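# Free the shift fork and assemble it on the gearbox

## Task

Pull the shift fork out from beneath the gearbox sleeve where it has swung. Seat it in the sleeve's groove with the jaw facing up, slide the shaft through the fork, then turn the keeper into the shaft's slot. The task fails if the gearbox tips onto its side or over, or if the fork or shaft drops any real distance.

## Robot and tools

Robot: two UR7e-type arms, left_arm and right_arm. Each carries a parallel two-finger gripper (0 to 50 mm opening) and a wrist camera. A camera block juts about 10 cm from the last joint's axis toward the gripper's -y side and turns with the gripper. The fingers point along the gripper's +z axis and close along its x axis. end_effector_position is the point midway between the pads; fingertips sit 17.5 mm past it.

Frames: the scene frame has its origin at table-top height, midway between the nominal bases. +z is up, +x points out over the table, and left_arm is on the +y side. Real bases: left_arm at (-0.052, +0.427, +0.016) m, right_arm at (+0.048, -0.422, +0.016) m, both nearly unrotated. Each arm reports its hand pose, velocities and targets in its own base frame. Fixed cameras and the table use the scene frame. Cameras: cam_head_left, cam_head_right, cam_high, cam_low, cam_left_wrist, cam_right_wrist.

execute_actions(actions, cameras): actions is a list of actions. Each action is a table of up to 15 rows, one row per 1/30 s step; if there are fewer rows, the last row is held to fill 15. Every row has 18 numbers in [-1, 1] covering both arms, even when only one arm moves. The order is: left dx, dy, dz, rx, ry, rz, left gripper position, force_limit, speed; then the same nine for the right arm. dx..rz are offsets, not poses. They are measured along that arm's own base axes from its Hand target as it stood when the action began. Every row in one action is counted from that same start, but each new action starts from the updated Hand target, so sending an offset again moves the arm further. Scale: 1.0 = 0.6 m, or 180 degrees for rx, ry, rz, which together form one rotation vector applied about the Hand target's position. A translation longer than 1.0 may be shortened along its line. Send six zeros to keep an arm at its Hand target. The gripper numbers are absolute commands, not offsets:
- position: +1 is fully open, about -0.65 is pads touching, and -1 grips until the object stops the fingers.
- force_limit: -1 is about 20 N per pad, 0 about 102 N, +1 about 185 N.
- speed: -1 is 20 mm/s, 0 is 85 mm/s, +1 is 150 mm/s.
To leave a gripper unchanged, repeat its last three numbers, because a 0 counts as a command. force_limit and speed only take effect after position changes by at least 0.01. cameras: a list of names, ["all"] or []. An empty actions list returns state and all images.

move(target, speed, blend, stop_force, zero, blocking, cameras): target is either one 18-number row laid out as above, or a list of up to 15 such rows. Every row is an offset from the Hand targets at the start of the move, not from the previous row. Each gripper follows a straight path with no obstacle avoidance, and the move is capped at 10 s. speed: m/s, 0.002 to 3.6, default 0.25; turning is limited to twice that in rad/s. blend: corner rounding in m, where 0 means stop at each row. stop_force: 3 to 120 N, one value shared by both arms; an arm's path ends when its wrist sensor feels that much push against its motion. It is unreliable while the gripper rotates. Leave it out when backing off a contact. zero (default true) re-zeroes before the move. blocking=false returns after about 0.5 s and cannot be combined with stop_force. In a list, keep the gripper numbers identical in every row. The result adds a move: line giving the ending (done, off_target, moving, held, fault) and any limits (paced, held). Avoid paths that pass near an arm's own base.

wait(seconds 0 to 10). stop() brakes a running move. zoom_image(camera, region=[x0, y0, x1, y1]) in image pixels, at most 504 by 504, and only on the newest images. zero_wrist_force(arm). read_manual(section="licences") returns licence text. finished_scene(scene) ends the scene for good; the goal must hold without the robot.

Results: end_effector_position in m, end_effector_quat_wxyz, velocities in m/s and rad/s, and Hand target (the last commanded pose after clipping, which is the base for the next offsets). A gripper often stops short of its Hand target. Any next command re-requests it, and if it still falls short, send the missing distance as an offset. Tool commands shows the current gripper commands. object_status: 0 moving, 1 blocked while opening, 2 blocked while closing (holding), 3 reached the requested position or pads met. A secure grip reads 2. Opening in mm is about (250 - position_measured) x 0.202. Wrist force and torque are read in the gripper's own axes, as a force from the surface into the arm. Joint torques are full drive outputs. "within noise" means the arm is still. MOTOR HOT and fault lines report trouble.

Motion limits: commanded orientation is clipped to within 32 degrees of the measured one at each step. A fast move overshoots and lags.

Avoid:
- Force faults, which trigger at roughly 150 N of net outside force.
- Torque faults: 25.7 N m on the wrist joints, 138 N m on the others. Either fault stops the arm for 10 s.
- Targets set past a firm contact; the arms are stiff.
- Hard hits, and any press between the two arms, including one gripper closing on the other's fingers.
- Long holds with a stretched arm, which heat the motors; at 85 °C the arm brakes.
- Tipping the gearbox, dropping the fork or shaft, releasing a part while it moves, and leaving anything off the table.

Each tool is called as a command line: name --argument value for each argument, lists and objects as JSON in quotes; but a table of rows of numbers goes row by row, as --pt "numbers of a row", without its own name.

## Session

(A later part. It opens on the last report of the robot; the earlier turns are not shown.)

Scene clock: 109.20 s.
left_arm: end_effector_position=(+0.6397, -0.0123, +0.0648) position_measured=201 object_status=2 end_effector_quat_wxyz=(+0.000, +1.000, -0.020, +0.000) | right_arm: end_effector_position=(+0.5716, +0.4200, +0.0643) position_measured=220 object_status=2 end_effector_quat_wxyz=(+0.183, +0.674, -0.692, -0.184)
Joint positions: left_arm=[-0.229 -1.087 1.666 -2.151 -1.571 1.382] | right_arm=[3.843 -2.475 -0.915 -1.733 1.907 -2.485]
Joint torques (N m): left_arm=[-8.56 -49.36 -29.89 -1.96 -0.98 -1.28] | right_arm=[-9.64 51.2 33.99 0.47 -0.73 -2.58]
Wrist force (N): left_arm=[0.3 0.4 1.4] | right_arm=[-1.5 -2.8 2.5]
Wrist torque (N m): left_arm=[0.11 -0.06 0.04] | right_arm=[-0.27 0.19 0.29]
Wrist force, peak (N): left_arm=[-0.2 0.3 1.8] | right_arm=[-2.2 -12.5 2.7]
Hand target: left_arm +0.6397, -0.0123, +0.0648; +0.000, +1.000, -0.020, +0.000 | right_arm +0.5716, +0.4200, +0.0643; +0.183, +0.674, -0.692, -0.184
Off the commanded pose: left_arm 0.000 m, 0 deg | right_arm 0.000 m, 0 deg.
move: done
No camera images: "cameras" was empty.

execute_actions --actions '[]'

Scene clock: 109.80 s.
left_arm: end_effector_position=(+0.6397, -0.0123, +0.0648) position_measured=201 object_status=2 end_effector_quat_wxyz=(+0.000, +1.000, -0.020, +0.000) | right_arm: end_effector_position=(+0.5716, +0.4200, +0.0643) position_measured=220 object_status=2 end_effector_quat_wxyz=(+0.183, +0.674, -0.692, -0.184)
Joint positions: left_arm=[-0.229 -1.087 1.666 -2.151 -1.571 1.382] | right_arm=[3.843 -2.475 -0.915 -1.733 1.907 -2.485]
Joint velocities: within noise
Joint torques (N m): left_arm=[-8.16 -49.16 -30.01 -2.02 -1.01 -1.26] | right_arm=[-9.1 50.27 33.46 0.01 -0.85 -2.55]
Wrist force (N): left_arm=[-0.1 0.6 1.4] | right_arm=[-1.5 -2.9 2.6]
Wrist torque (N m): left_arm=[0.14 0.02 0.04] | right_arm=[-0.28 0.18 0.29]
Wrist force, peak (N): left_arm=[0.0 0.3 1.8] | right_arm=[-1.5 -3.0 2.6]
Hand target: left_arm +0.6397, -0.0123, +0.0648; +0.000, +1.000, -0.020, +0.000 | right_arm +0.5716, +0.4200, +0.0643; +0.183, +0.674, -0.692, -0.184
Tool commands: left_gripper/position=-1.0 left_gripper/force_limit=+0.4 left_gripper/speed=-0.8 right_gripper/position=-1.0 right_gripper/force_limit=-0.7 right_gripper/speed=-1.0
Off the commanded pose: left_arm 0.000 m, 0 deg | right_arm 0.000 m, 0 deg.
camera_calibration:
cam_left_wrist: T_world_to_cam=[[0.999585, -0.0271907, 0.00948259, -0.632325], [-0.02878, -0.932042, 0.361206, -0.00523575], [-0.000983286, -0.361329, -0.932438, 0.192059], [0, 0, 0, 1]] pos_world=[0.632101, 0.0473231, 0.18697]
cam_right_wrist: T_world_to_cam=[[-0.0211585, -0.999639, -0.016574, 0.442479], [-0.650216, 0.00116596, 0.759748, 0.34283], [-0.759454, 0.0268518, -0.650006, 0.595637], [0, 0, 0, 1]] pos_world=[0.684635, 0.425926, 0.134037]

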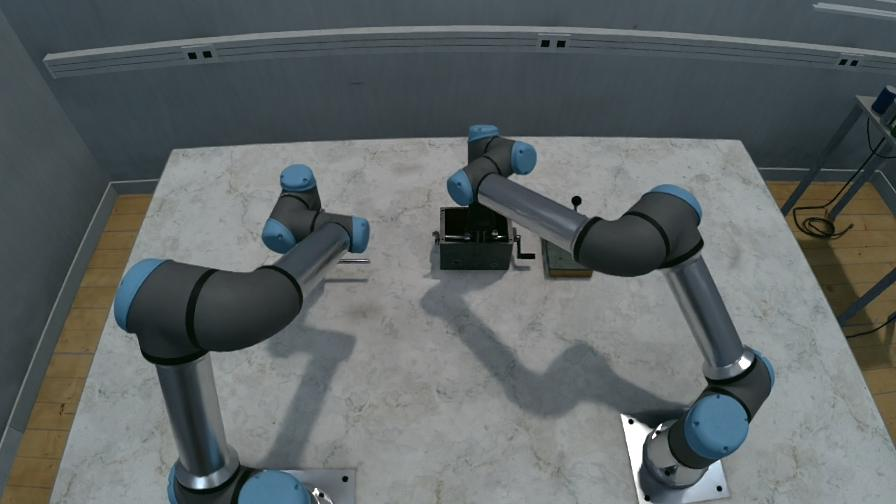

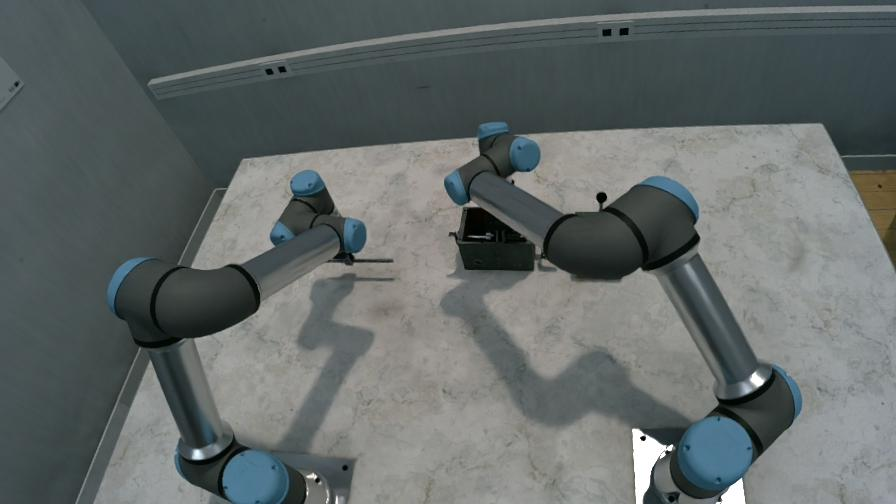

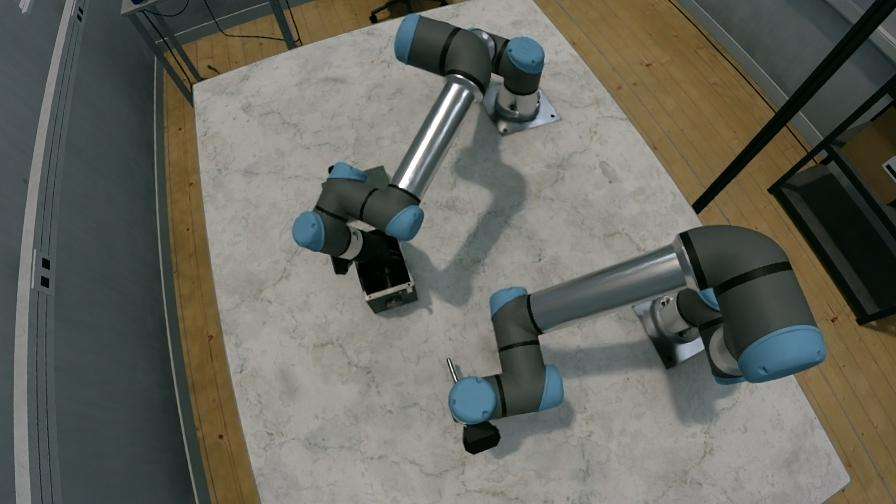

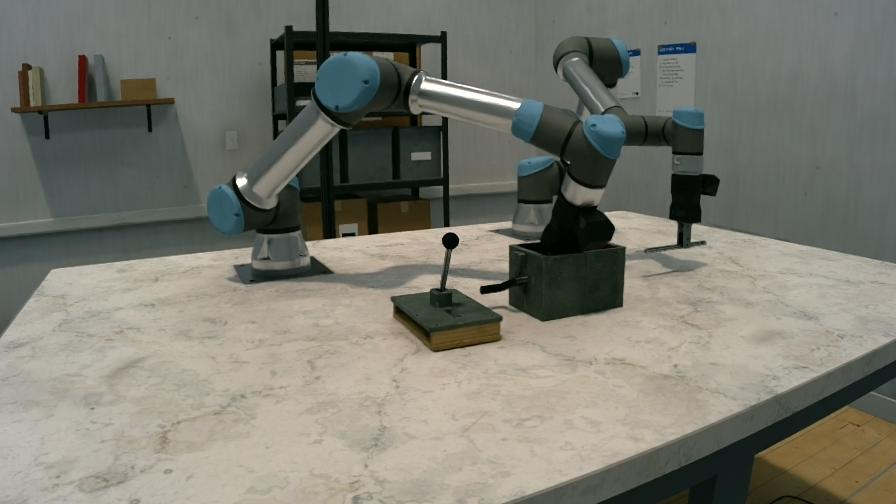

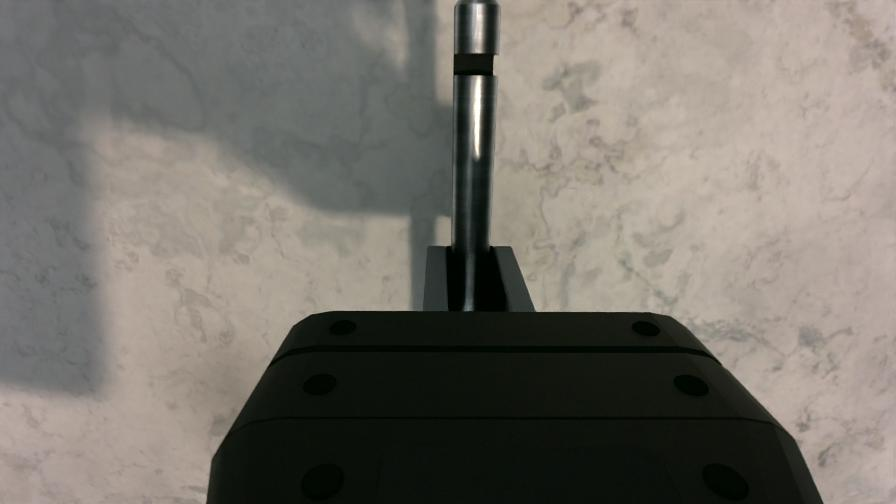

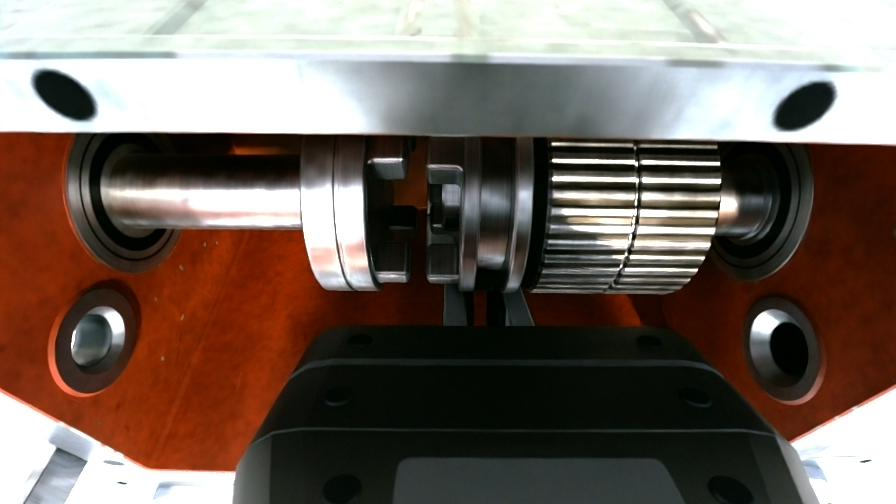

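move --target '[0,0,0,0,0,0,-1,0.4,-0.8,0.0026,0,0.0046,0.0007,0.0278,0,-1,-0.7,-1]' --speed 0.04 --cameras '["cam_right_wrist"]'

Scene clock: 111.97 s.
left_arm: end_effector_position=(+0.6397, -0.0123, +0.0648) position_measured=201 object_status=2 end_effector_quat_wxyz=(+0.000, +1.000, -0.020, +0.000) | right_arm: end_effector_position=(+0.5732, +0.4200, +0.0671) position_measured=220 object_status=2 end_effector_quat_wxyz=(+0.212, +0.666, -0.683, -0.214)
Joint positions: left_arm=[-0.229 -1.087 1.666 -2.151 -1.571 1.382] | right_arm=[3.826 -2.542 -0.796 -1.867 1.951 -2.528]
Joint torques (N m): left_arm=[-8.14 -49.55 -29.84 -2 -1.08 -1.23] | right_arm=[-8.42 52.84 33.87 -0.45 2.53 -2.65]
Wrist force (N): left_arm=[-0.1 0.4 1.6] | right_arm=[-1.9 -5.7 1.6]
Wrist torque (N m): left_arm=[0.12 0.01 0.04] | right_arm=[-0.29 0.19 0.32]
Wrist force, peak (N): left_arm=[0.0 0.6 1.8] | right_arm=[-2.3 -5.8 1.7]
Hand target: left_arm +0.6397, -0.0123, +0.0648; +0.000, +1.000, -0.020, +0.000 | right_arm +0.5732, +0.4200, +0.0671; +0.212, +0.666, -0.683, -0.214
Off the commanded pose: left_arm 0.000 m, 0 deg | right_arm 0.000 m, 0 deg.
move: done
camera_calibration:
cam_right_wrist: T_world_to_cam=[[-0.0225775, -0.999604, -0.0168068, 0.443311], [-0.581513, -0.000544088, 0.813537, 0.299512], [-0.813224, 0.028141, -0.58127, 0.624294], [0, 0, 0, 1]] pos_world=[0.691869, 0.42573, 0.12667]
Images, in order (width x height): cam_right_wrist 896x504.

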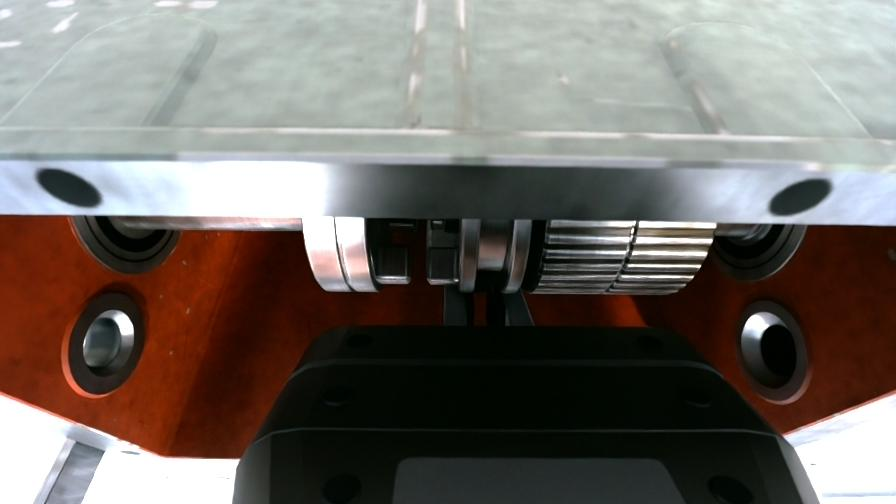

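move --target '[0,0,0,0,0,0,-1,0.4,-0.8,0.0008,0,-0.0004,0,0,0,-1,-0.7,-1]' --speed 0.04

zoom_image --camera "cam_right_wrist" --region '[350, 200, 620, 350]'

Scene clock: 113.10 s.
left_arm: end_effector_position=(+0.6397, -0.0123, +0.0648) position_measured=201 object_status=2 end_effector_quat_wxyz=(+0.000, +1.000, -0.020, +0.000) | right_arm: end_effector_position=(+0.5736, +0.4200, +0.0668) position_measured=220 object_status=2 end_effector_quat_wxyz=(+0.212, +0.666, -0.683, -0.214)
Joint positions: left_arm=[-0.229 -1.087 1.666 -2.151 -1.571 1.382] | right_arm=[3.826 -2.543 -0.793 -1.868 1.951 -2.529]
Joint torques (N m): left_arm=[-8.29 -49.16 -29.86 -1.99 -0.93 -1.23] | right_arm=[-12.44 49.88 33.61 2.05 -1.38 -2.61]
Wrist force (N): left_arm=[0.1 0.5 1.4] | right_arm=[-0.7 6.9 3.2]
Wrist torque (N m): left_arm=[0.13 -0.03 0.05] | right_arm=[-0.10 0.22 0.41]
Wrist force, peak (N): left_arm=[0.1 0.3 1.9] | right_arm=[-0.7 6.9 3.2]
Hand target: left_arm +0.6397, -0.0123, +0.0648; +0.000, +1.000, -0.020, +0.000 | right_arm +0.5737, +0.4200, +0.0668; +0.212, +0.666, -0.683, -0.214
Off the commanded pose: left_arm 0.000 m, 0 deg | right_arm 0.000 m, 0 deg.
move: done

Scaled by 1.867 from the camera's 896x504 image, which has a finer 1280x720 frame.
This view is cut from an older image: the scene may have changed since it was taken.

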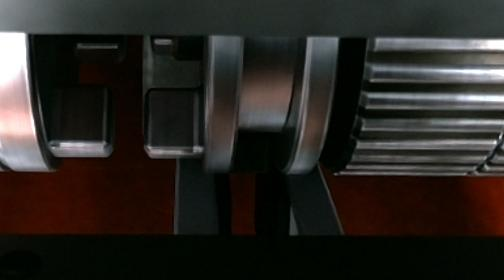

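move --target '[0,0,0,0,0,0,-1,0.4,-0.8,0.0025,0,0.0050,0.0007,0.0278,0,-1,-0.7,-1]' --speed 0.04 --cameras '["cam_right_wrist"]'

zoom_image --camera "cam_right_wrist" --region '[350, 200, 620, 350]'

Scene clock: 114.83 s.
left_arm: end_effector_position=(+0.6397, -0.0123, +0.0648) position_measured=201 object_status=2 end_effector_quat_wxyz=(+0.000, +1.000, -0.020, +0.000) | right_arm: end_effector_position=(+0.5752, +0.4200, +0.0698) position_measured=220 object_status=2 end_effector_quat_wxyz=(+0.241, +0.656, -0.673, -0.244)
Joint positions: left_arm=[-0.229 -1.087 1.666 -2.151 -1.571 1.382] | right_arm=[3.811 -2.619 -0.656 -2.014 1.992 -2.574]
Joint torques (N m): left_arm=[-8.11 -49.4 -30 -2.02 -1.01 -1.24] | right_arm=[-7.5 54.03 32.95 -0.76 2.7 -2.73]
Wrist force (N): left_arm=[-0.1 0.7 1.7] | right_arm=[-1.8 -7.1 2.0]
Wrist torque (N m): left_arm=[0.16 0.02 0.04] | right_arm=[-0.29 0.14 0.35]
Wrist force, peak (N): left_arm=[-0.2 0.6 1.9] | right_arm=[-1.9 8.9 4.0]
Hand target: left_arm +0.6397, -0.0123, +0.0648; +0.000, +1.000, -0.020, +0.000 | right_arm +0.5752, +0.4200, +0.0698; +0.241, +0.656, -0.673, -0.244
Off the commanded pose: left_arm 0.000 m, 0 deg | right_arm 0.000 m, 0 deg.
move: done
camera_calibration:
cam_right_wrist: T_world_to_cam=[[-0.024098, -0.999564, -0.017071, 0.444313], [-0.508375, -0.00245065, 0.861132, 0.253789], [-0.860799, 0.02943, -0.508094, 0.649247], [0, 0, 0, 1]] pos_world=[0.698598, 0.425634, 0.118917]
Images, in order (width x height): cam_right_wrist 896x504.

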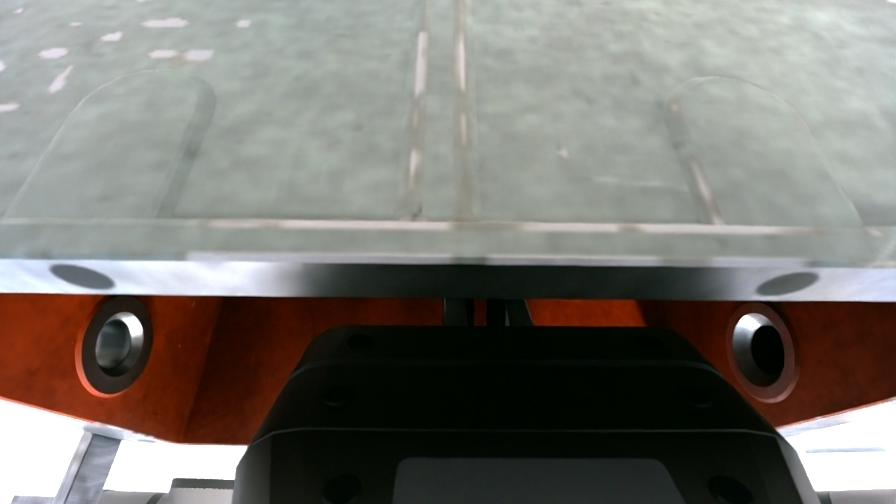

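Scaled by 1.867 from the camera's 896x504 image, which has a finer 1280x720 frame.

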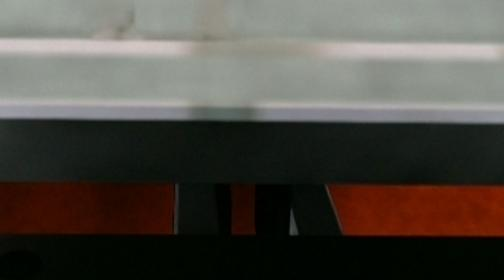

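move --target '[0,0,0,0,0,0,-1,0.4,-0.8,0.0017,0,0.0042,0,0,0,-1,-0.7,-1]' --speed 0.03

Scene clock: 123.13 s.
left_arm: end_effector_position=(+0.6397, -0.0123, +0.0648) position_measured=201 object_status=2 end_effector_quat_wxyz=(+0.000, +1.000, -0.020, +0.000) | right_arm: end_effector_position=(+0.5762, +0.4200, +0.0723) position_measured=220 object_status=2 end_effector_quat_wxyz=(+0.241, +0.656, -0.673, -0.244)
Joint positions: left_arm=[-0.229 -1.087 1.666 -2.151 -1.571 1.382] | right_arm=[3.81 -2.622 -0.645 -2.023 1.991 -2.575]
Joint torques (N m): left_arm=[-8.56 -48.98 -29.62 -2.13 -1.02 -1.26] | right_arm=[-7.17 56.49 33.36 -0.71 0.13 -2.66]
Wrist force (N): left_arm=[0.0 0.5 1.8] | right_arm=[-1.3 -9.1 3.0]
Wrist torque (N m): left_arm=[0.13 0.00 0.05] | right_arm=[-0.37 0.18 0.32]
Wrist force, peak (N): left_arm=[0.0 0.6 1.8] | right_arm=[-1.2 -10.2 3.0]
Hand target: left_arm +0.6397, -0.0123, +0.0648; +0.000, +1.000, -0.020, +0.000 | right_arm +0.5762, +0.4200, +0.0723; +0.241, +0.656, -0.673, -0.244
Off the commanded pose: left_arm 0.000 m, 0 deg | right_arm 0.000 m, 0 deg.
move: done

move --target '[0,0,0,0,0,0,-1,0.4,-0.8,0.0017,0,0.0042,0,0,0,-1,-0.7,-1]' --speed 0.03 --cameras '["cam_right_wrist"]'

zoom_image --camera "cam_right_wrist" --region '[350, 200, 620, 350]'

Scene clock: 123.97 s.
left_arm: end_effector_position=(+0.6397, -0.0123, +0.0648) position_measured=201 object_status=2 end_effector_quat_wxyz=(+0.000, +1.000, -0.020, +0.000) | right_arm: end_effector_position=(+0.5772, +0.4200, +0.0748) position_measured=220 object_status=2 end_effector_quat_wxyz=(+0.241, +0.656, -0.673, -0.244)
Joint positions: left_arm=[-0.229 -1.087 1.666 -2.151 -1.571 1.382] | right_arm=[3.809 -2.624 -0.633 -2.032 1.991 -2.575]
Joint torques (N m): left_arm=[-8.31 -49 -29.63 -2.05 -1.05 -1.13] | right_arm=[-7.72 55.66 32.8 -1.33 0.03 -2.54]
Wrist force (N): left_arm=[-0.1 0.7 1.4] | right_arm=[-1.5 -8.9 2.9]
Wrist torque (N m): left_arm=[0.15 0.00 0.04] | right_arm=[-0.40 0.18 0.33]
Wrist force, peak (N): left_arm=[0.0 0.6 1.7] | right_arm=[-1.3 -9.6 3.1]
Hand target: left_arm +0.6397, -0.0123, +0.0648; +0.000, +1.000, -0.020, +0.000 | right_arm +0.5772, +0.4200, +0.0749; +0.241, +0.656, -0.673, -0.244
Off the commanded pose: left_arm 0.000 m, 0 deg | right_arm 0.000 m, 0 deg.
move: done
camera_calibration:
cam_right_wrist: T_world_to_cam=[[-0.0240136, -0.999567, -0.0170163, 0.444382], [-0.508256, -0.00245045, 0.861202, 0.250409], [-0.860871, 0.0293292, -0.507977, 0.653588], [0, 0, 0, 1]] pos_world=[0.700598, 0.425634, 0.123917]
Images, in order (width x height): cam_right_wrist 896x504.

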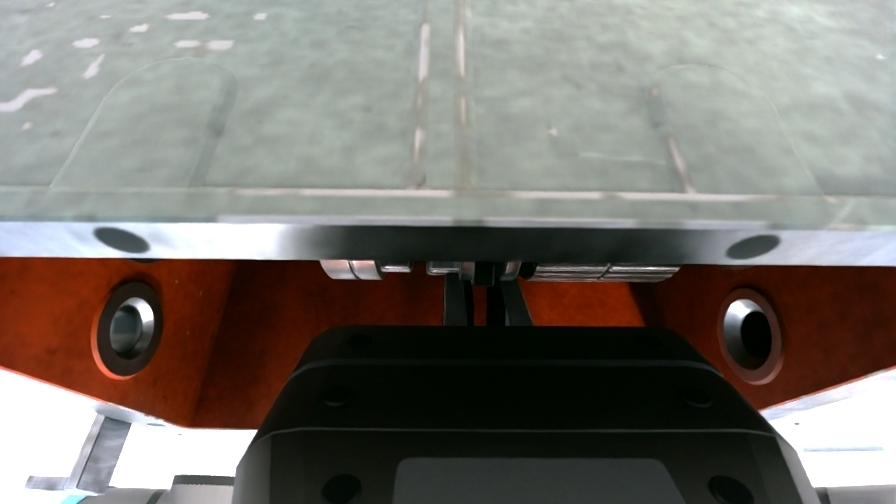

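Scaled by 1.867 from the camera's 896x504 image, which has a finer 1280x720 frame.

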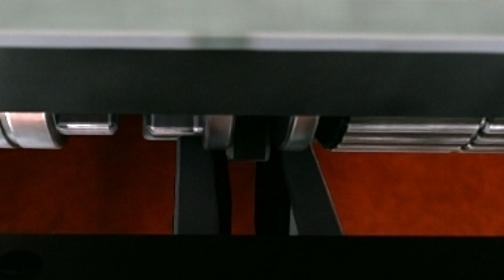

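move --pt "0 0 0 0 0 0 -1 0.4 -0.8 0.0023 0 0.0043 0 0 0 -1 -0.7 -1" --pt "0 0 0 0 0 0 -1 0.4 -0.8 0.0050 0 0.0083 0 0 0 -1 -0.7 -1" --speed 0.02 --blend 0.001 --cameras '["cam_right_wrist"]'

zoom_image --camera "cam_right_wrist" --region '[350, 200, 620, 350]'

Scene clock: 125.13 s.
left_arm: end_effector_position=(+0.6397, -0.0123, +0.0648) position_measured=201 object_status=2 end_effector_quat_wxyz=(+0.000, +1.000, -0.020, +0.000) | right_arm: end_effector_position=(+0.5802, +0.4200, +0.0798) position_measured=220 object_status=2 end_effector_quat_wxyz=(+0.241, +0.656, -0.673, -0.244)
Joint positions: left_arm=[-0.229 -1.087 1.666 -2.151 -1.571 1.382] | right_arm=[3.807 -2.633 -0.603 -2.054 1.99 -2.577]
Joint torques (N m): left_arm=[-7.99 -48.86 -29.67 -2.04 -0.97 -1.2] | right_arm=[-8.68 55.64 34.22 -0.23 -0.08 -2.79]
Wrist force (N): left_arm=[0.0 0.3 1.3] | right_arm=[-0.4 -5.8 3.5]
Wrist torque (N m): left_arm=[0.09 0.00 0.04] | right_arm=[-0.37 0.16 0.33]
Wrist force, peak (N): left_arm=[-0.2 0.6 1.7] | right_arm=[-1.5 -8.8 3.3]
Hand target: left_arm +0.6397, -0.0123, +0.0648; +0.000, +1.000, -0.020, +0.000 | right_arm +0.5802, +0.4200, +0.0798; +0.241, +0.656, -0.673, -0.244
Off the commanded pose: left_arm 0.000 m, 0 deg | right_arm 0.000 m, 0 deg.
move: done
camera_calibration:
cam_right_wrist: T_world_to_cam=[[-0.0240134, -0.999567, -0.0170166, 0.444539], [-0.508256, -0.00245081, 0.861202, 0.247628], [-0.860871, 0.0293292, -0.507977, 0.658711], [0, 0, 0, 1]] pos_world=[0.703598, 0.425634, 0.128917]
Images, in order (width x height): cam_right_wrist 896x504.

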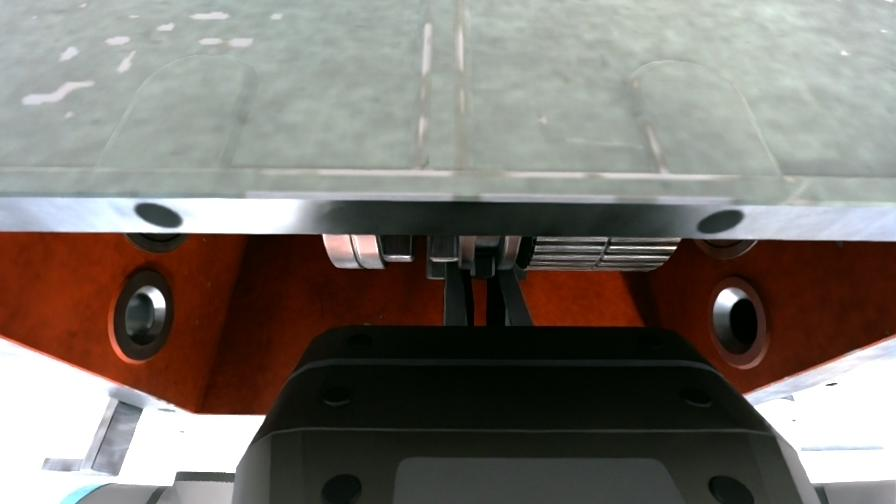

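Scaled by 1.867 from the camera's 896x504 image, which has a finer 1280x720 frame.

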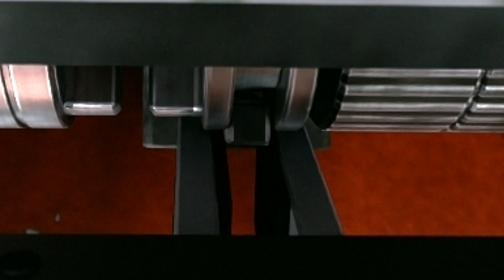

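zoom_image --camera "cam_right_wrist" --region '[410, 225, 550, 303]'

Scaled by 3.600 from the camera's 896x504 image, which has a finer 1280x720 frame.

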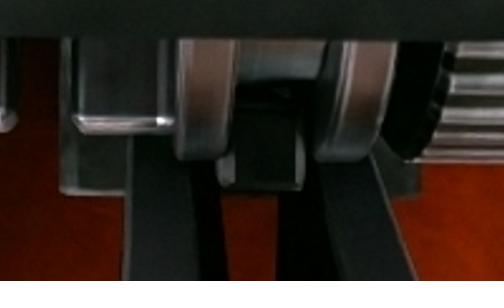

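move --pt "0.02 -0.05 0.2 0 0 0 -1 0.4 -0.8 0 0 0 0 0 0 -1 -0.7 -1" --pt "0.035 -0.255 0.285 0 0 0 -1 0.4 -0.8 0 0 0 0 0 0 -1 -0.7 -1" --speed 0.2 --blend 0.03 --cameras '["cam_left_wrist", "cam_high"]'

Scene clock: 130.13 s.
left_arm: end_effector_position=(+0.6607, -0.1652, +0.2357) position_measured=201 object_status=2 end_effector_quat_wxyz=(+0.000, +1.000, -0.020, +0.000) | right_arm: end_effector_position=(+0.5802, +0.4200, +0.0798) position_measured=220 object_status=2 end_effector_quat_wxyz=(+0.241, +0.656, -0.673, -0.244)
Joint positions: left_arm=[-0.442 -1.135 1.271 -1.707 -1.571 1.169] | right_arm=[3.807 -2.633 -0.603 -2.055 1.99 -2.577]
Joint torques (N m): left_arm=[-11.06 -35.73 -34.58 -1.78 1.36 -2.2] | right_arm=[-7.72 56.14 33.05 -0.37 -0.14 -2.56]
Wrist force (N): left_arm=[0.2 0.4 1.5] | right_arm=[-0.6 -5.5 3.2]
Wrist torque (N m): left_arm=[0.08 -0.05 0.01] | right_arm=[-0.36 0.20 0.33]
Wrist force, peak (N): left_arm=[-0.3 0.1 3.9] | right_arm=[-0.6 -5.9 3.4]
Hand target: left_arm +0.6607, -0.1653, +0.2358; +0.000, +1.000, -0.020, +0.000 | right_arm +0.5802, +0.4200, +0.0798; +0.241, +0.656, -0.673, -0.244
Off the commanded pose: left_arm 0.000 m, 0 deg | right_arm 0.000 m, 0 deg.
move: done
camera_calibration:
cam_left_wrist: T_world_to_cam=[[0.999585, -0.0271907, 0.00948259, -0.659096], [-0.02878, -0.932042, 0.361206, -0.208907], [-0.000983286, -0.361329, -0.932438, 0.296279], [0, 0, 0, 1]] pos_world=[0.653101, -0.105577, 0.35797]
Images, in order (width x height): cam_high 896x504, cam_left_wrist 896x504.

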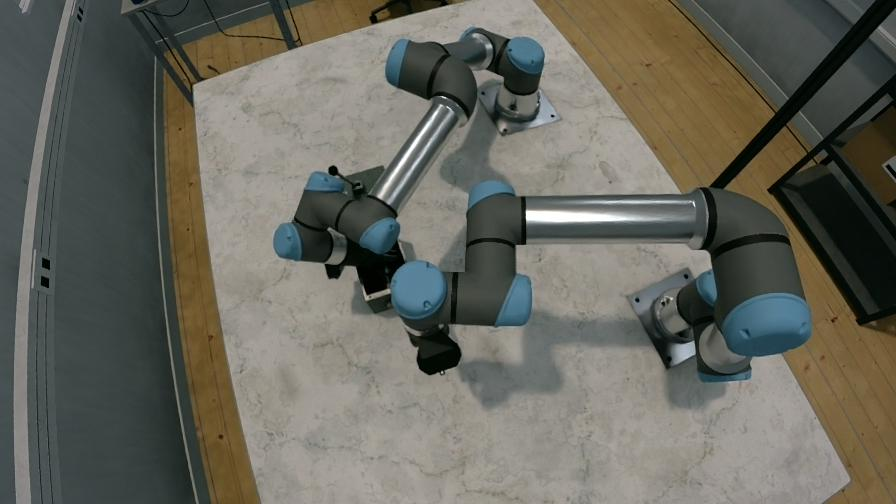

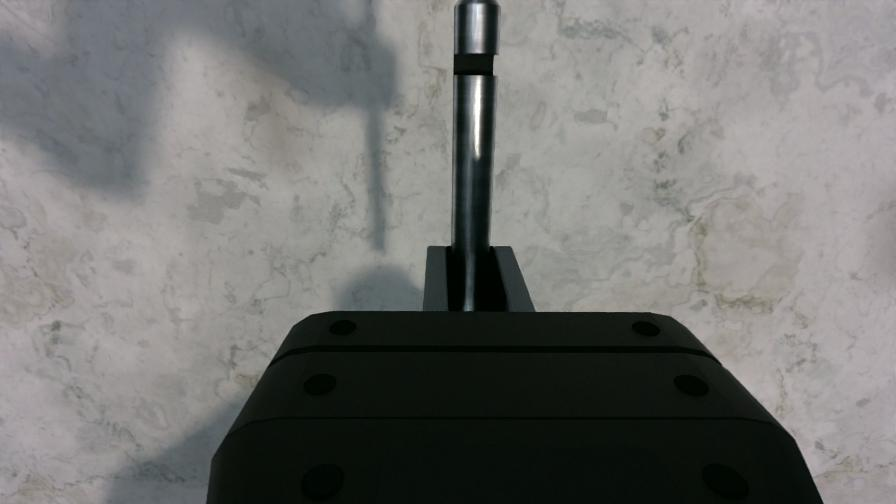

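zoom_image --camera "cam_high" --region '[330, 220, 430, 320]'

Scaled by 5.040 from the camera's 896x504 image, which has a finer 1280x720 frame.

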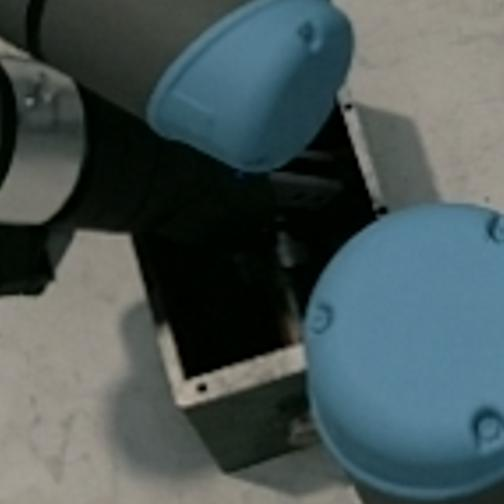

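move --target '[-0.1012,-0.0912,0.057,-0.194,0,0,-1,0.4,-0.8,0,0,0,0,0,0,-1,-0.7,-1]' --speed 0.2 --cameras '["cam_left_wrist", "cam_high"]'

Scene clock: 134.03 s.
left_arm: end_effector_position=(+0.6000, -0.2200, +0.2700) position_measured=201 object_status=2 end_effector_quat_wxyz=(+0.300, +0.954, -0.019, +0.006) | right_arm: end_effector_position=(+0.5802, +0.4200, +0.0798) position_measured=220 object_status=2 end_effector_quat_wxyz=(+0.241, +0.656, -0.673, -0.244)
Joint positions: left_arm=[-0.341 -1.294 1.583 -2.09 -2.141 1.202] | right_arm=[3.807 -2.633 -0.603 -2.055 1.99 -2.577]
Joint torques (N m): left_arm=[8.85 -45.03 -15.94 -5.3 -3.11 -2.19] | right_arm=[-8.56 55.63 35.04 -0.28 -0.27 -2.34]
Wrist force (N): left_arm=[-0.3 -2.8 0.7] | right_arm=[-0.7 -5.5 3.1]
Wrist torque (N m): left_arm=[-0.19 0.01 -0.10] | right_arm=[-0.36 0.22 0.33]
Wrist force, peak (N): left_arm=[-1.1 -2.6 1.1] | right_arm=[-0.5 -5.7 3.5]
Hand target: left_arm +0.6000, -0.2200, +0.2700; +0.300, +0.954, -0.019, +0.006 | right_arm +0.5802, +0.4200, +0.0798; +0.241, +0.656, -0.673, -0.244
Off the commanded pose: left_arm 0.000 m, 0 deg | right_arm 0.000 m, 0 deg.
move: done
camera_calibration:
cam_left_wrist: T_world_to_cam=[[0.999585, -0.0168685, 0.0233378, -0.601704], [-0.0287791, -0.557539, 0.829651, -0.318134], [-0.000983228, -0.829979, -0.557794, 0.104027], [0, 0, 0, 1]] pos_world=[0.592401, -0.101182, 0.336009]
Images, in order (width x height): cam_high 896x504, cam_left_wrist 896x504.

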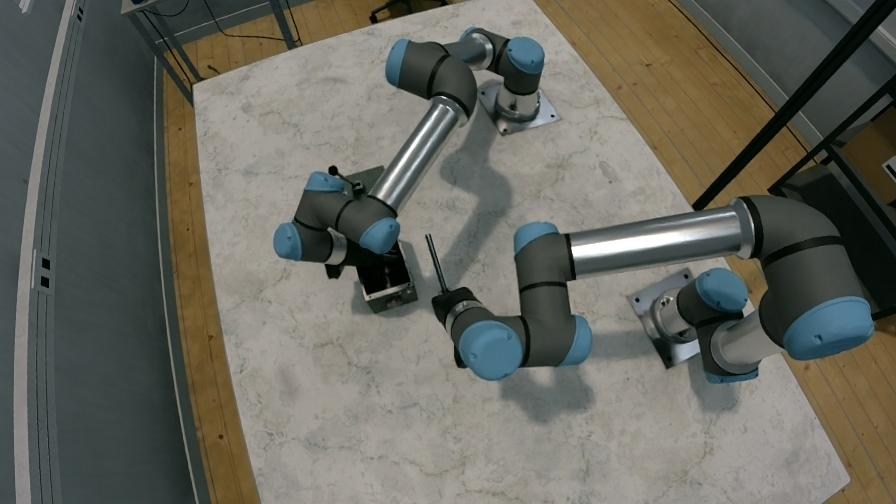

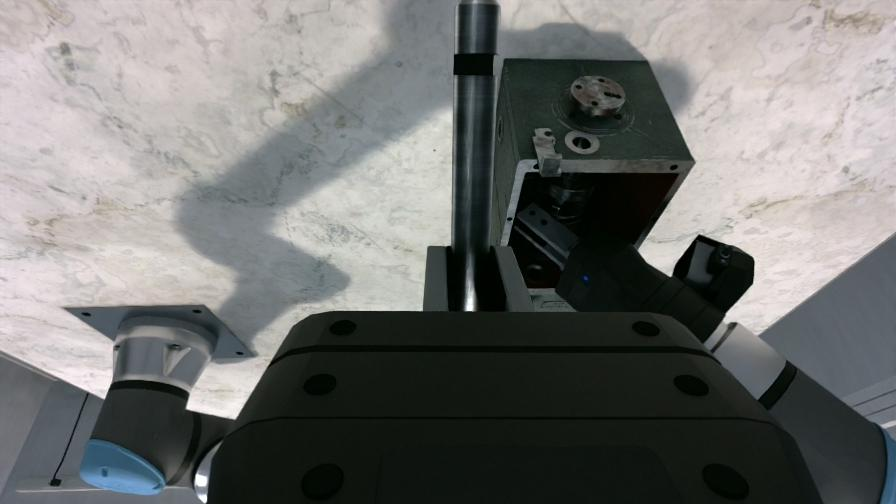

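zoom_image --camera "cam_left_wrist" --region '[490, 120, 710, 310]'

zoom_image --camera "cam_left_wrist" --region '[505, 160, 605, 240]'

Scaled by 2.291 from the camera's 896x504 image, which has a finer 1280x720 frame.

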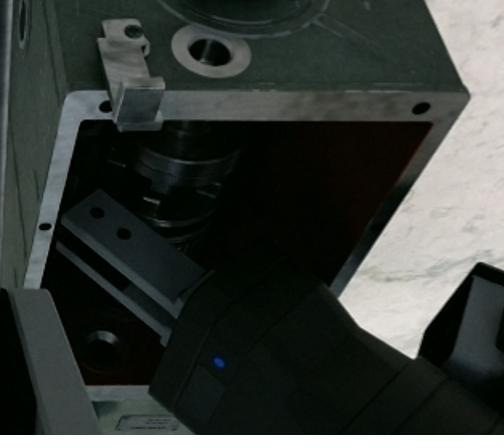

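Scaled by 5.040 from the camera's 896x504 image, which has a finer 1280x720 frame.

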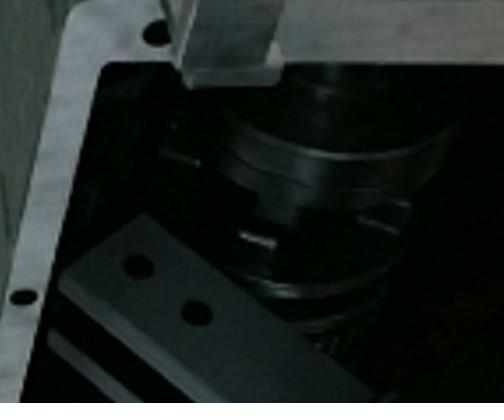

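move --pt "0 0 0 0 0 0 -1 0.4 -0.8 0.0031 0 0.0029 0 0 0 -1 -0.7 -1" --pt "0 0 0 0 0 0 -1 0.4 -0.8 0.0062 0 0.0052 0 0 0 -1 -0.7 -1" --speed 0.02 --blend 0.001 --cameras '["cam_right_wrist", "cam_left_wrist"]'

zoom_image --camera "cam_right_wrist" --region '[410, 225, 550, 303]'

zoom_image --camera "cam_left_wrist" --region '[505, 160, 605, 240]'

Scene clock: 138.80 s.
left_arm: end_effector_position=(+0.6000, -0.2200, +0.2700) position_measured=201 object_status=2 end_effector_quat_wxyz=(+0.300, +0.954, -0.019, +0.006) | right_arm: end_effector_position=(+0.5839, +0.4200, +0.0830) position_measured=224 object_status=2 end_effector_quat_wxyz=(+0.241, +0.656, -0.673, -0.244)
Joint positions: left_arm=[-0.341 -1.294 1.583 -2.09 -2.141 1.202] | right_arm=[3.804 -2.646 -0.57 -2.076 1.988 -2.58]
Joint torques (N m): left_arm=[9.07 -45.19 -16.14 -5.28 -2.98 -2.22] | right_arm=[-10.74 55.38 35.81 0.14 -1.01 -2.42]
Wrist force (N): left_arm=[-0.5 -2.5 0.9] | right_arm=[-1.3 -1.6 4.4]
Wrist torque (N m): left_arm=[-0.14 0.04 -0.11] | right_arm=[-0.33 0.17 0.34]
Wrist force, peak (N): left_arm=[-0.8 -2.8 1.1] | right_arm=[-0.6 -5.7 3.5]
Hand target: left_arm +0.6000, -0.2200, +0.2700; +0.300, +0.954, -0.019, +0.006 | right_arm +0.5839, +0.4200, +0.0830; +0.241, +0.656, -0.673, -0.244
Off the commanded pose: left_arm 0.000 m, 0 deg | right_arm 0.000 m, 0 deg.
move: done
camera_calibration:
cam_left_wrist: T_world_to_cam=[[0.999585, -0.0168682, 0.0233374, -0.601704], [-0.0287786, -0.557539, 0.829651, -0.318135], [-0.000983226, -0.829979, -0.557794, 0.104027], [0, 0, 0, 1]] pos_world=[0.592401, -0.101182, 0.336009]
cam_right_wrist: T_world_to_cam=[[-0.0240134, -0.999567, -0.0170166, 0.444681], [-0.508256, -0.00245081, 0.861202, 0.246839], [-0.860871, 0.0293292, -0.507977, 0.663471], [0, 0, 0, 1]] pos_world=[0.707298, 0.425634, 0.132017]
Images, in order (width x height): cam_left_wrist 896x504, cam_right_wrist 896x504.

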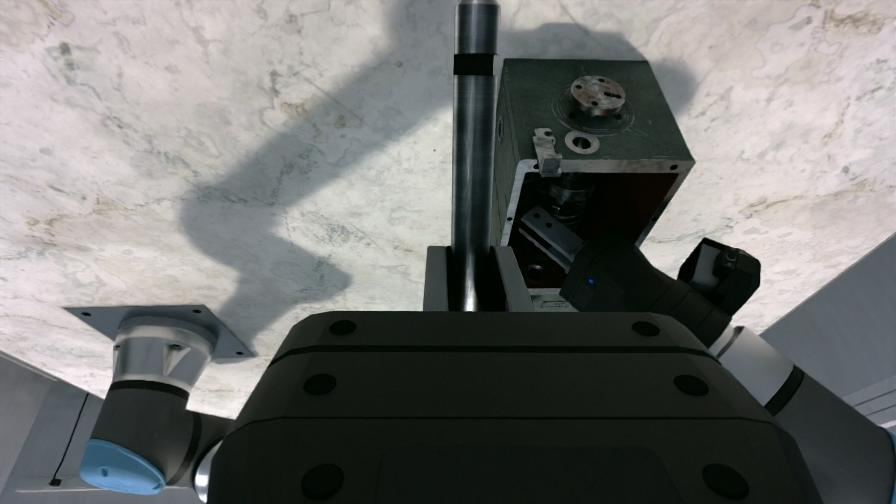

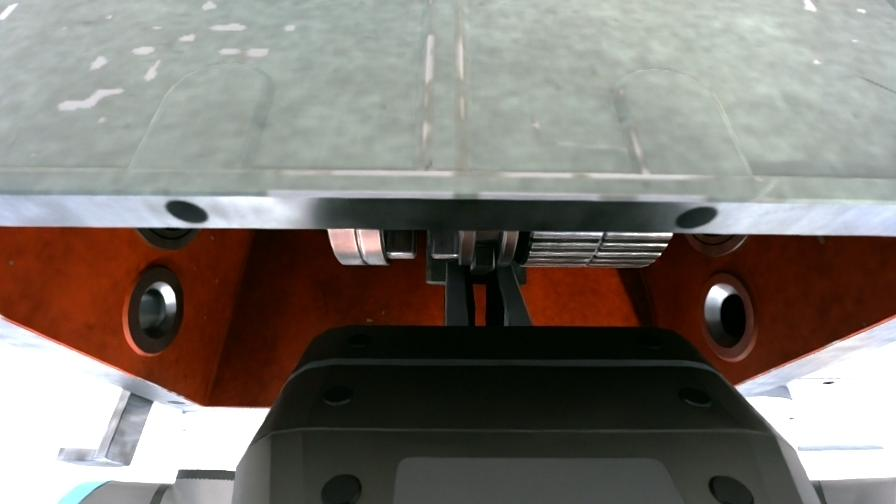

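Scaled by 3.600 from the camera's 896x504 image, which has a finer 1280x720 frame.

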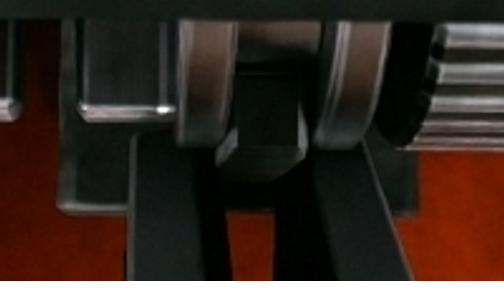

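Scaled by 5.040 from the camera's 896x504 image, which has a finer 1280x720 frame.

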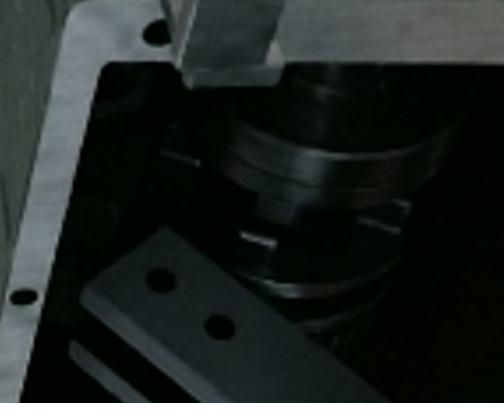

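move --target '[0,0,0,0,0,0,-1,0.4,-0.8,0.0038,0,0.0043,0,0,0,-1,-0.7,-1]' --speed 0.015 --cameras '["cam_right_wrist"]'

zoom_image --camera "cam_right_wrist" --region '[410, 225, 550, 303]'

Scene clock: 140.13 s.
left_arm: end_effector_position=(+0.6000, -0.2200, +0.2700) position_measured=201 object_status=2 end_effector_quat_wxyz=(+0.300, +0.954, -0.019, +0.006) | right_arm: end_effector_position=(+0.5862, +0.4200, +0.0855) position_measured=224 object_status=2 end_effector_quat_wxyz=(+0.241, +0.656, -0.673, -0.244)
Joint positions: left_arm=[-0.341 -1.294 1.583 -2.09 -2.141 1.202] | right_arm=[3.803 -2.654 -0.547 -2.091 1.987 -2.581]
Joint torques (N m): left_arm=[8.72 -44.53 -15.77 -5.27 -2.99 -2.09] | right_arm=[-9.97 54.42 34.01 1.18 -0.77 -2.83]
Wrist force (N): left_arm=[-0.5 -2.6 0.9] | right_arm=[0.5 2.2 4.3]
Wrist torque (N m): left_arm=[-0.15 0.04 -0.11] | right_arm=[-0.29 0.23 0.36]
Wrist force, peak (N): left_arm=[-0.6 -2.8 1.0] | right_arm=[0.1 1.8 4.9]
Hand target: left_arm +0.6000, -0.2200, +0.2700; +0.300, +0.954, -0.019, +0.006 | right_arm +0.5862, +0.4200, +0.0855; +0.241, +0.656, -0.673, -0.244
Off the commanded pose: left_arm 0.000 m, 0 deg | right_arm 0.000 m, 0 deg.
move: done
camera_calibration:
cam_right_wrist: T_world_to_cam=[[-0.0240134, -0.999567, -0.0170166, 0.44478], [-0.508256, -0.00245081, 0.861202, 0.245768], [-0.860871, 0.0293292, -0.507977, 0.666771], [0, 0, 0, 1]] pos_world=[0.709598, 0.425634, 0.134617]
Images, in order (width x height): cam_right_wrist 896x504.

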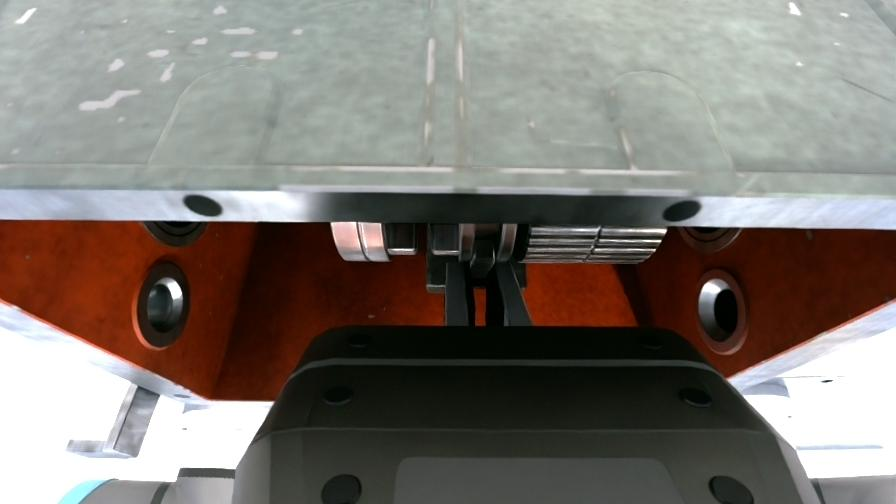

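Scaled by 3.600 from the camera's 896x504 image, which has a finer 1280x720 frame.

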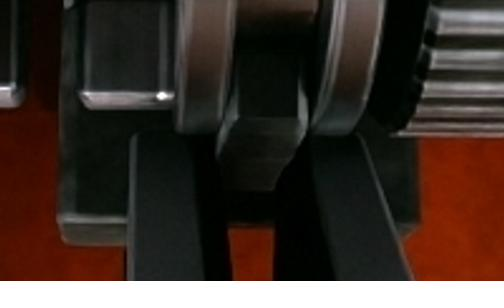

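move --target '[0,0,0,0,0,0,-1,0.4,-0.8,0.0042,0,0.0040,0,0,0,-1,-0.7,-1]' --speed 0.015 --cameras '["cam_right_wrist"]'

zoom_image --camera "cam_right_wrist" --region '[410, 225, 550, 303]'

Scene clock: 141.17 s.
left_arm: end_effector_position=(+0.6000, -0.2200, +0.2700) position_measured=201 object_status=2 end_effector_quat_wxyz=(+0.300, +0.954, -0.019, +0.006) | right_arm: end_effector_position=(+0.5887, +0.4200, +0.0879) position_measured=224 object_status=2 end_effector_quat_wxyz=(+0.241, +0.656, -0.673, -0.244)
Joint positions: left_arm=[-0.341 -1.294 1.583 -2.09 -2.141 1.202] | right_arm=[3.801 -2.664 -0.521 -2.108 1.986 -2.583]
Joint torques (N m): left_arm=[8.74 -45.03 -16.16 -5.26 -2.93 -2.12] | right_arm=[-8.98 54.88 35.23 1.45 -0.37 -2.59]
Wrist force (N): left_arm=[-0.6 -2.5 0.7] | right_arm=[1.9 2.5 4.2]
Wrist torque (N m): left_arm=[-0.14 0.05 -0.11] | right_arm=[-0.29 0.26 0.37]
Wrist force, peak (N): left_arm=[-0.6 -2.8 0.9] | right_arm=[1.1 3.3 4.6]
Hand target: left_arm +0.6000, -0.2200, +0.2700; +0.300, +0.954, -0.019, +0.006 | right_arm +0.5887, +0.4200, +0.0879; +0.241, +0.656, -0.673, -0.244
Off the commanded pose: left_arm 0.000 m, 0 deg | right_arm 0.000 m, 0 deg.
move: done
camera_calibration:
cam_right_wrist: T_world_to_cam=[[-0.0240134, -0.999567, -0.0170166, 0.444881], [-0.508256, -0.00245081, 0.861202, 0.244972], [-0.860871, 0.0293292, -0.507977, 0.670143], [0, 0, 0, 1]] pos_world=[0.712098, 0.425634, 0.137017]
Images, in order (width x height): cam_right_wrist 896x504.

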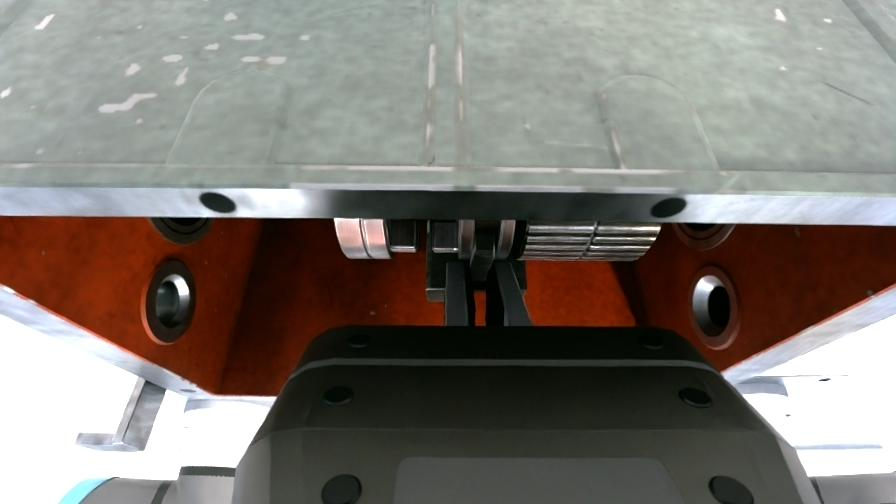

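Scaled by 3.600 from the camera's 896x504 image, which has a finer 1280x720 frame.

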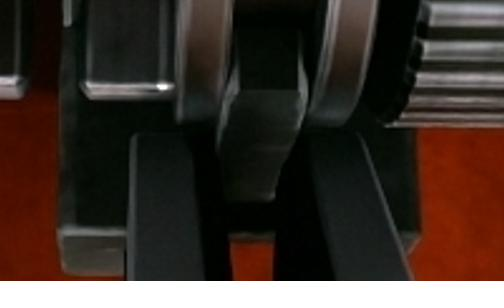

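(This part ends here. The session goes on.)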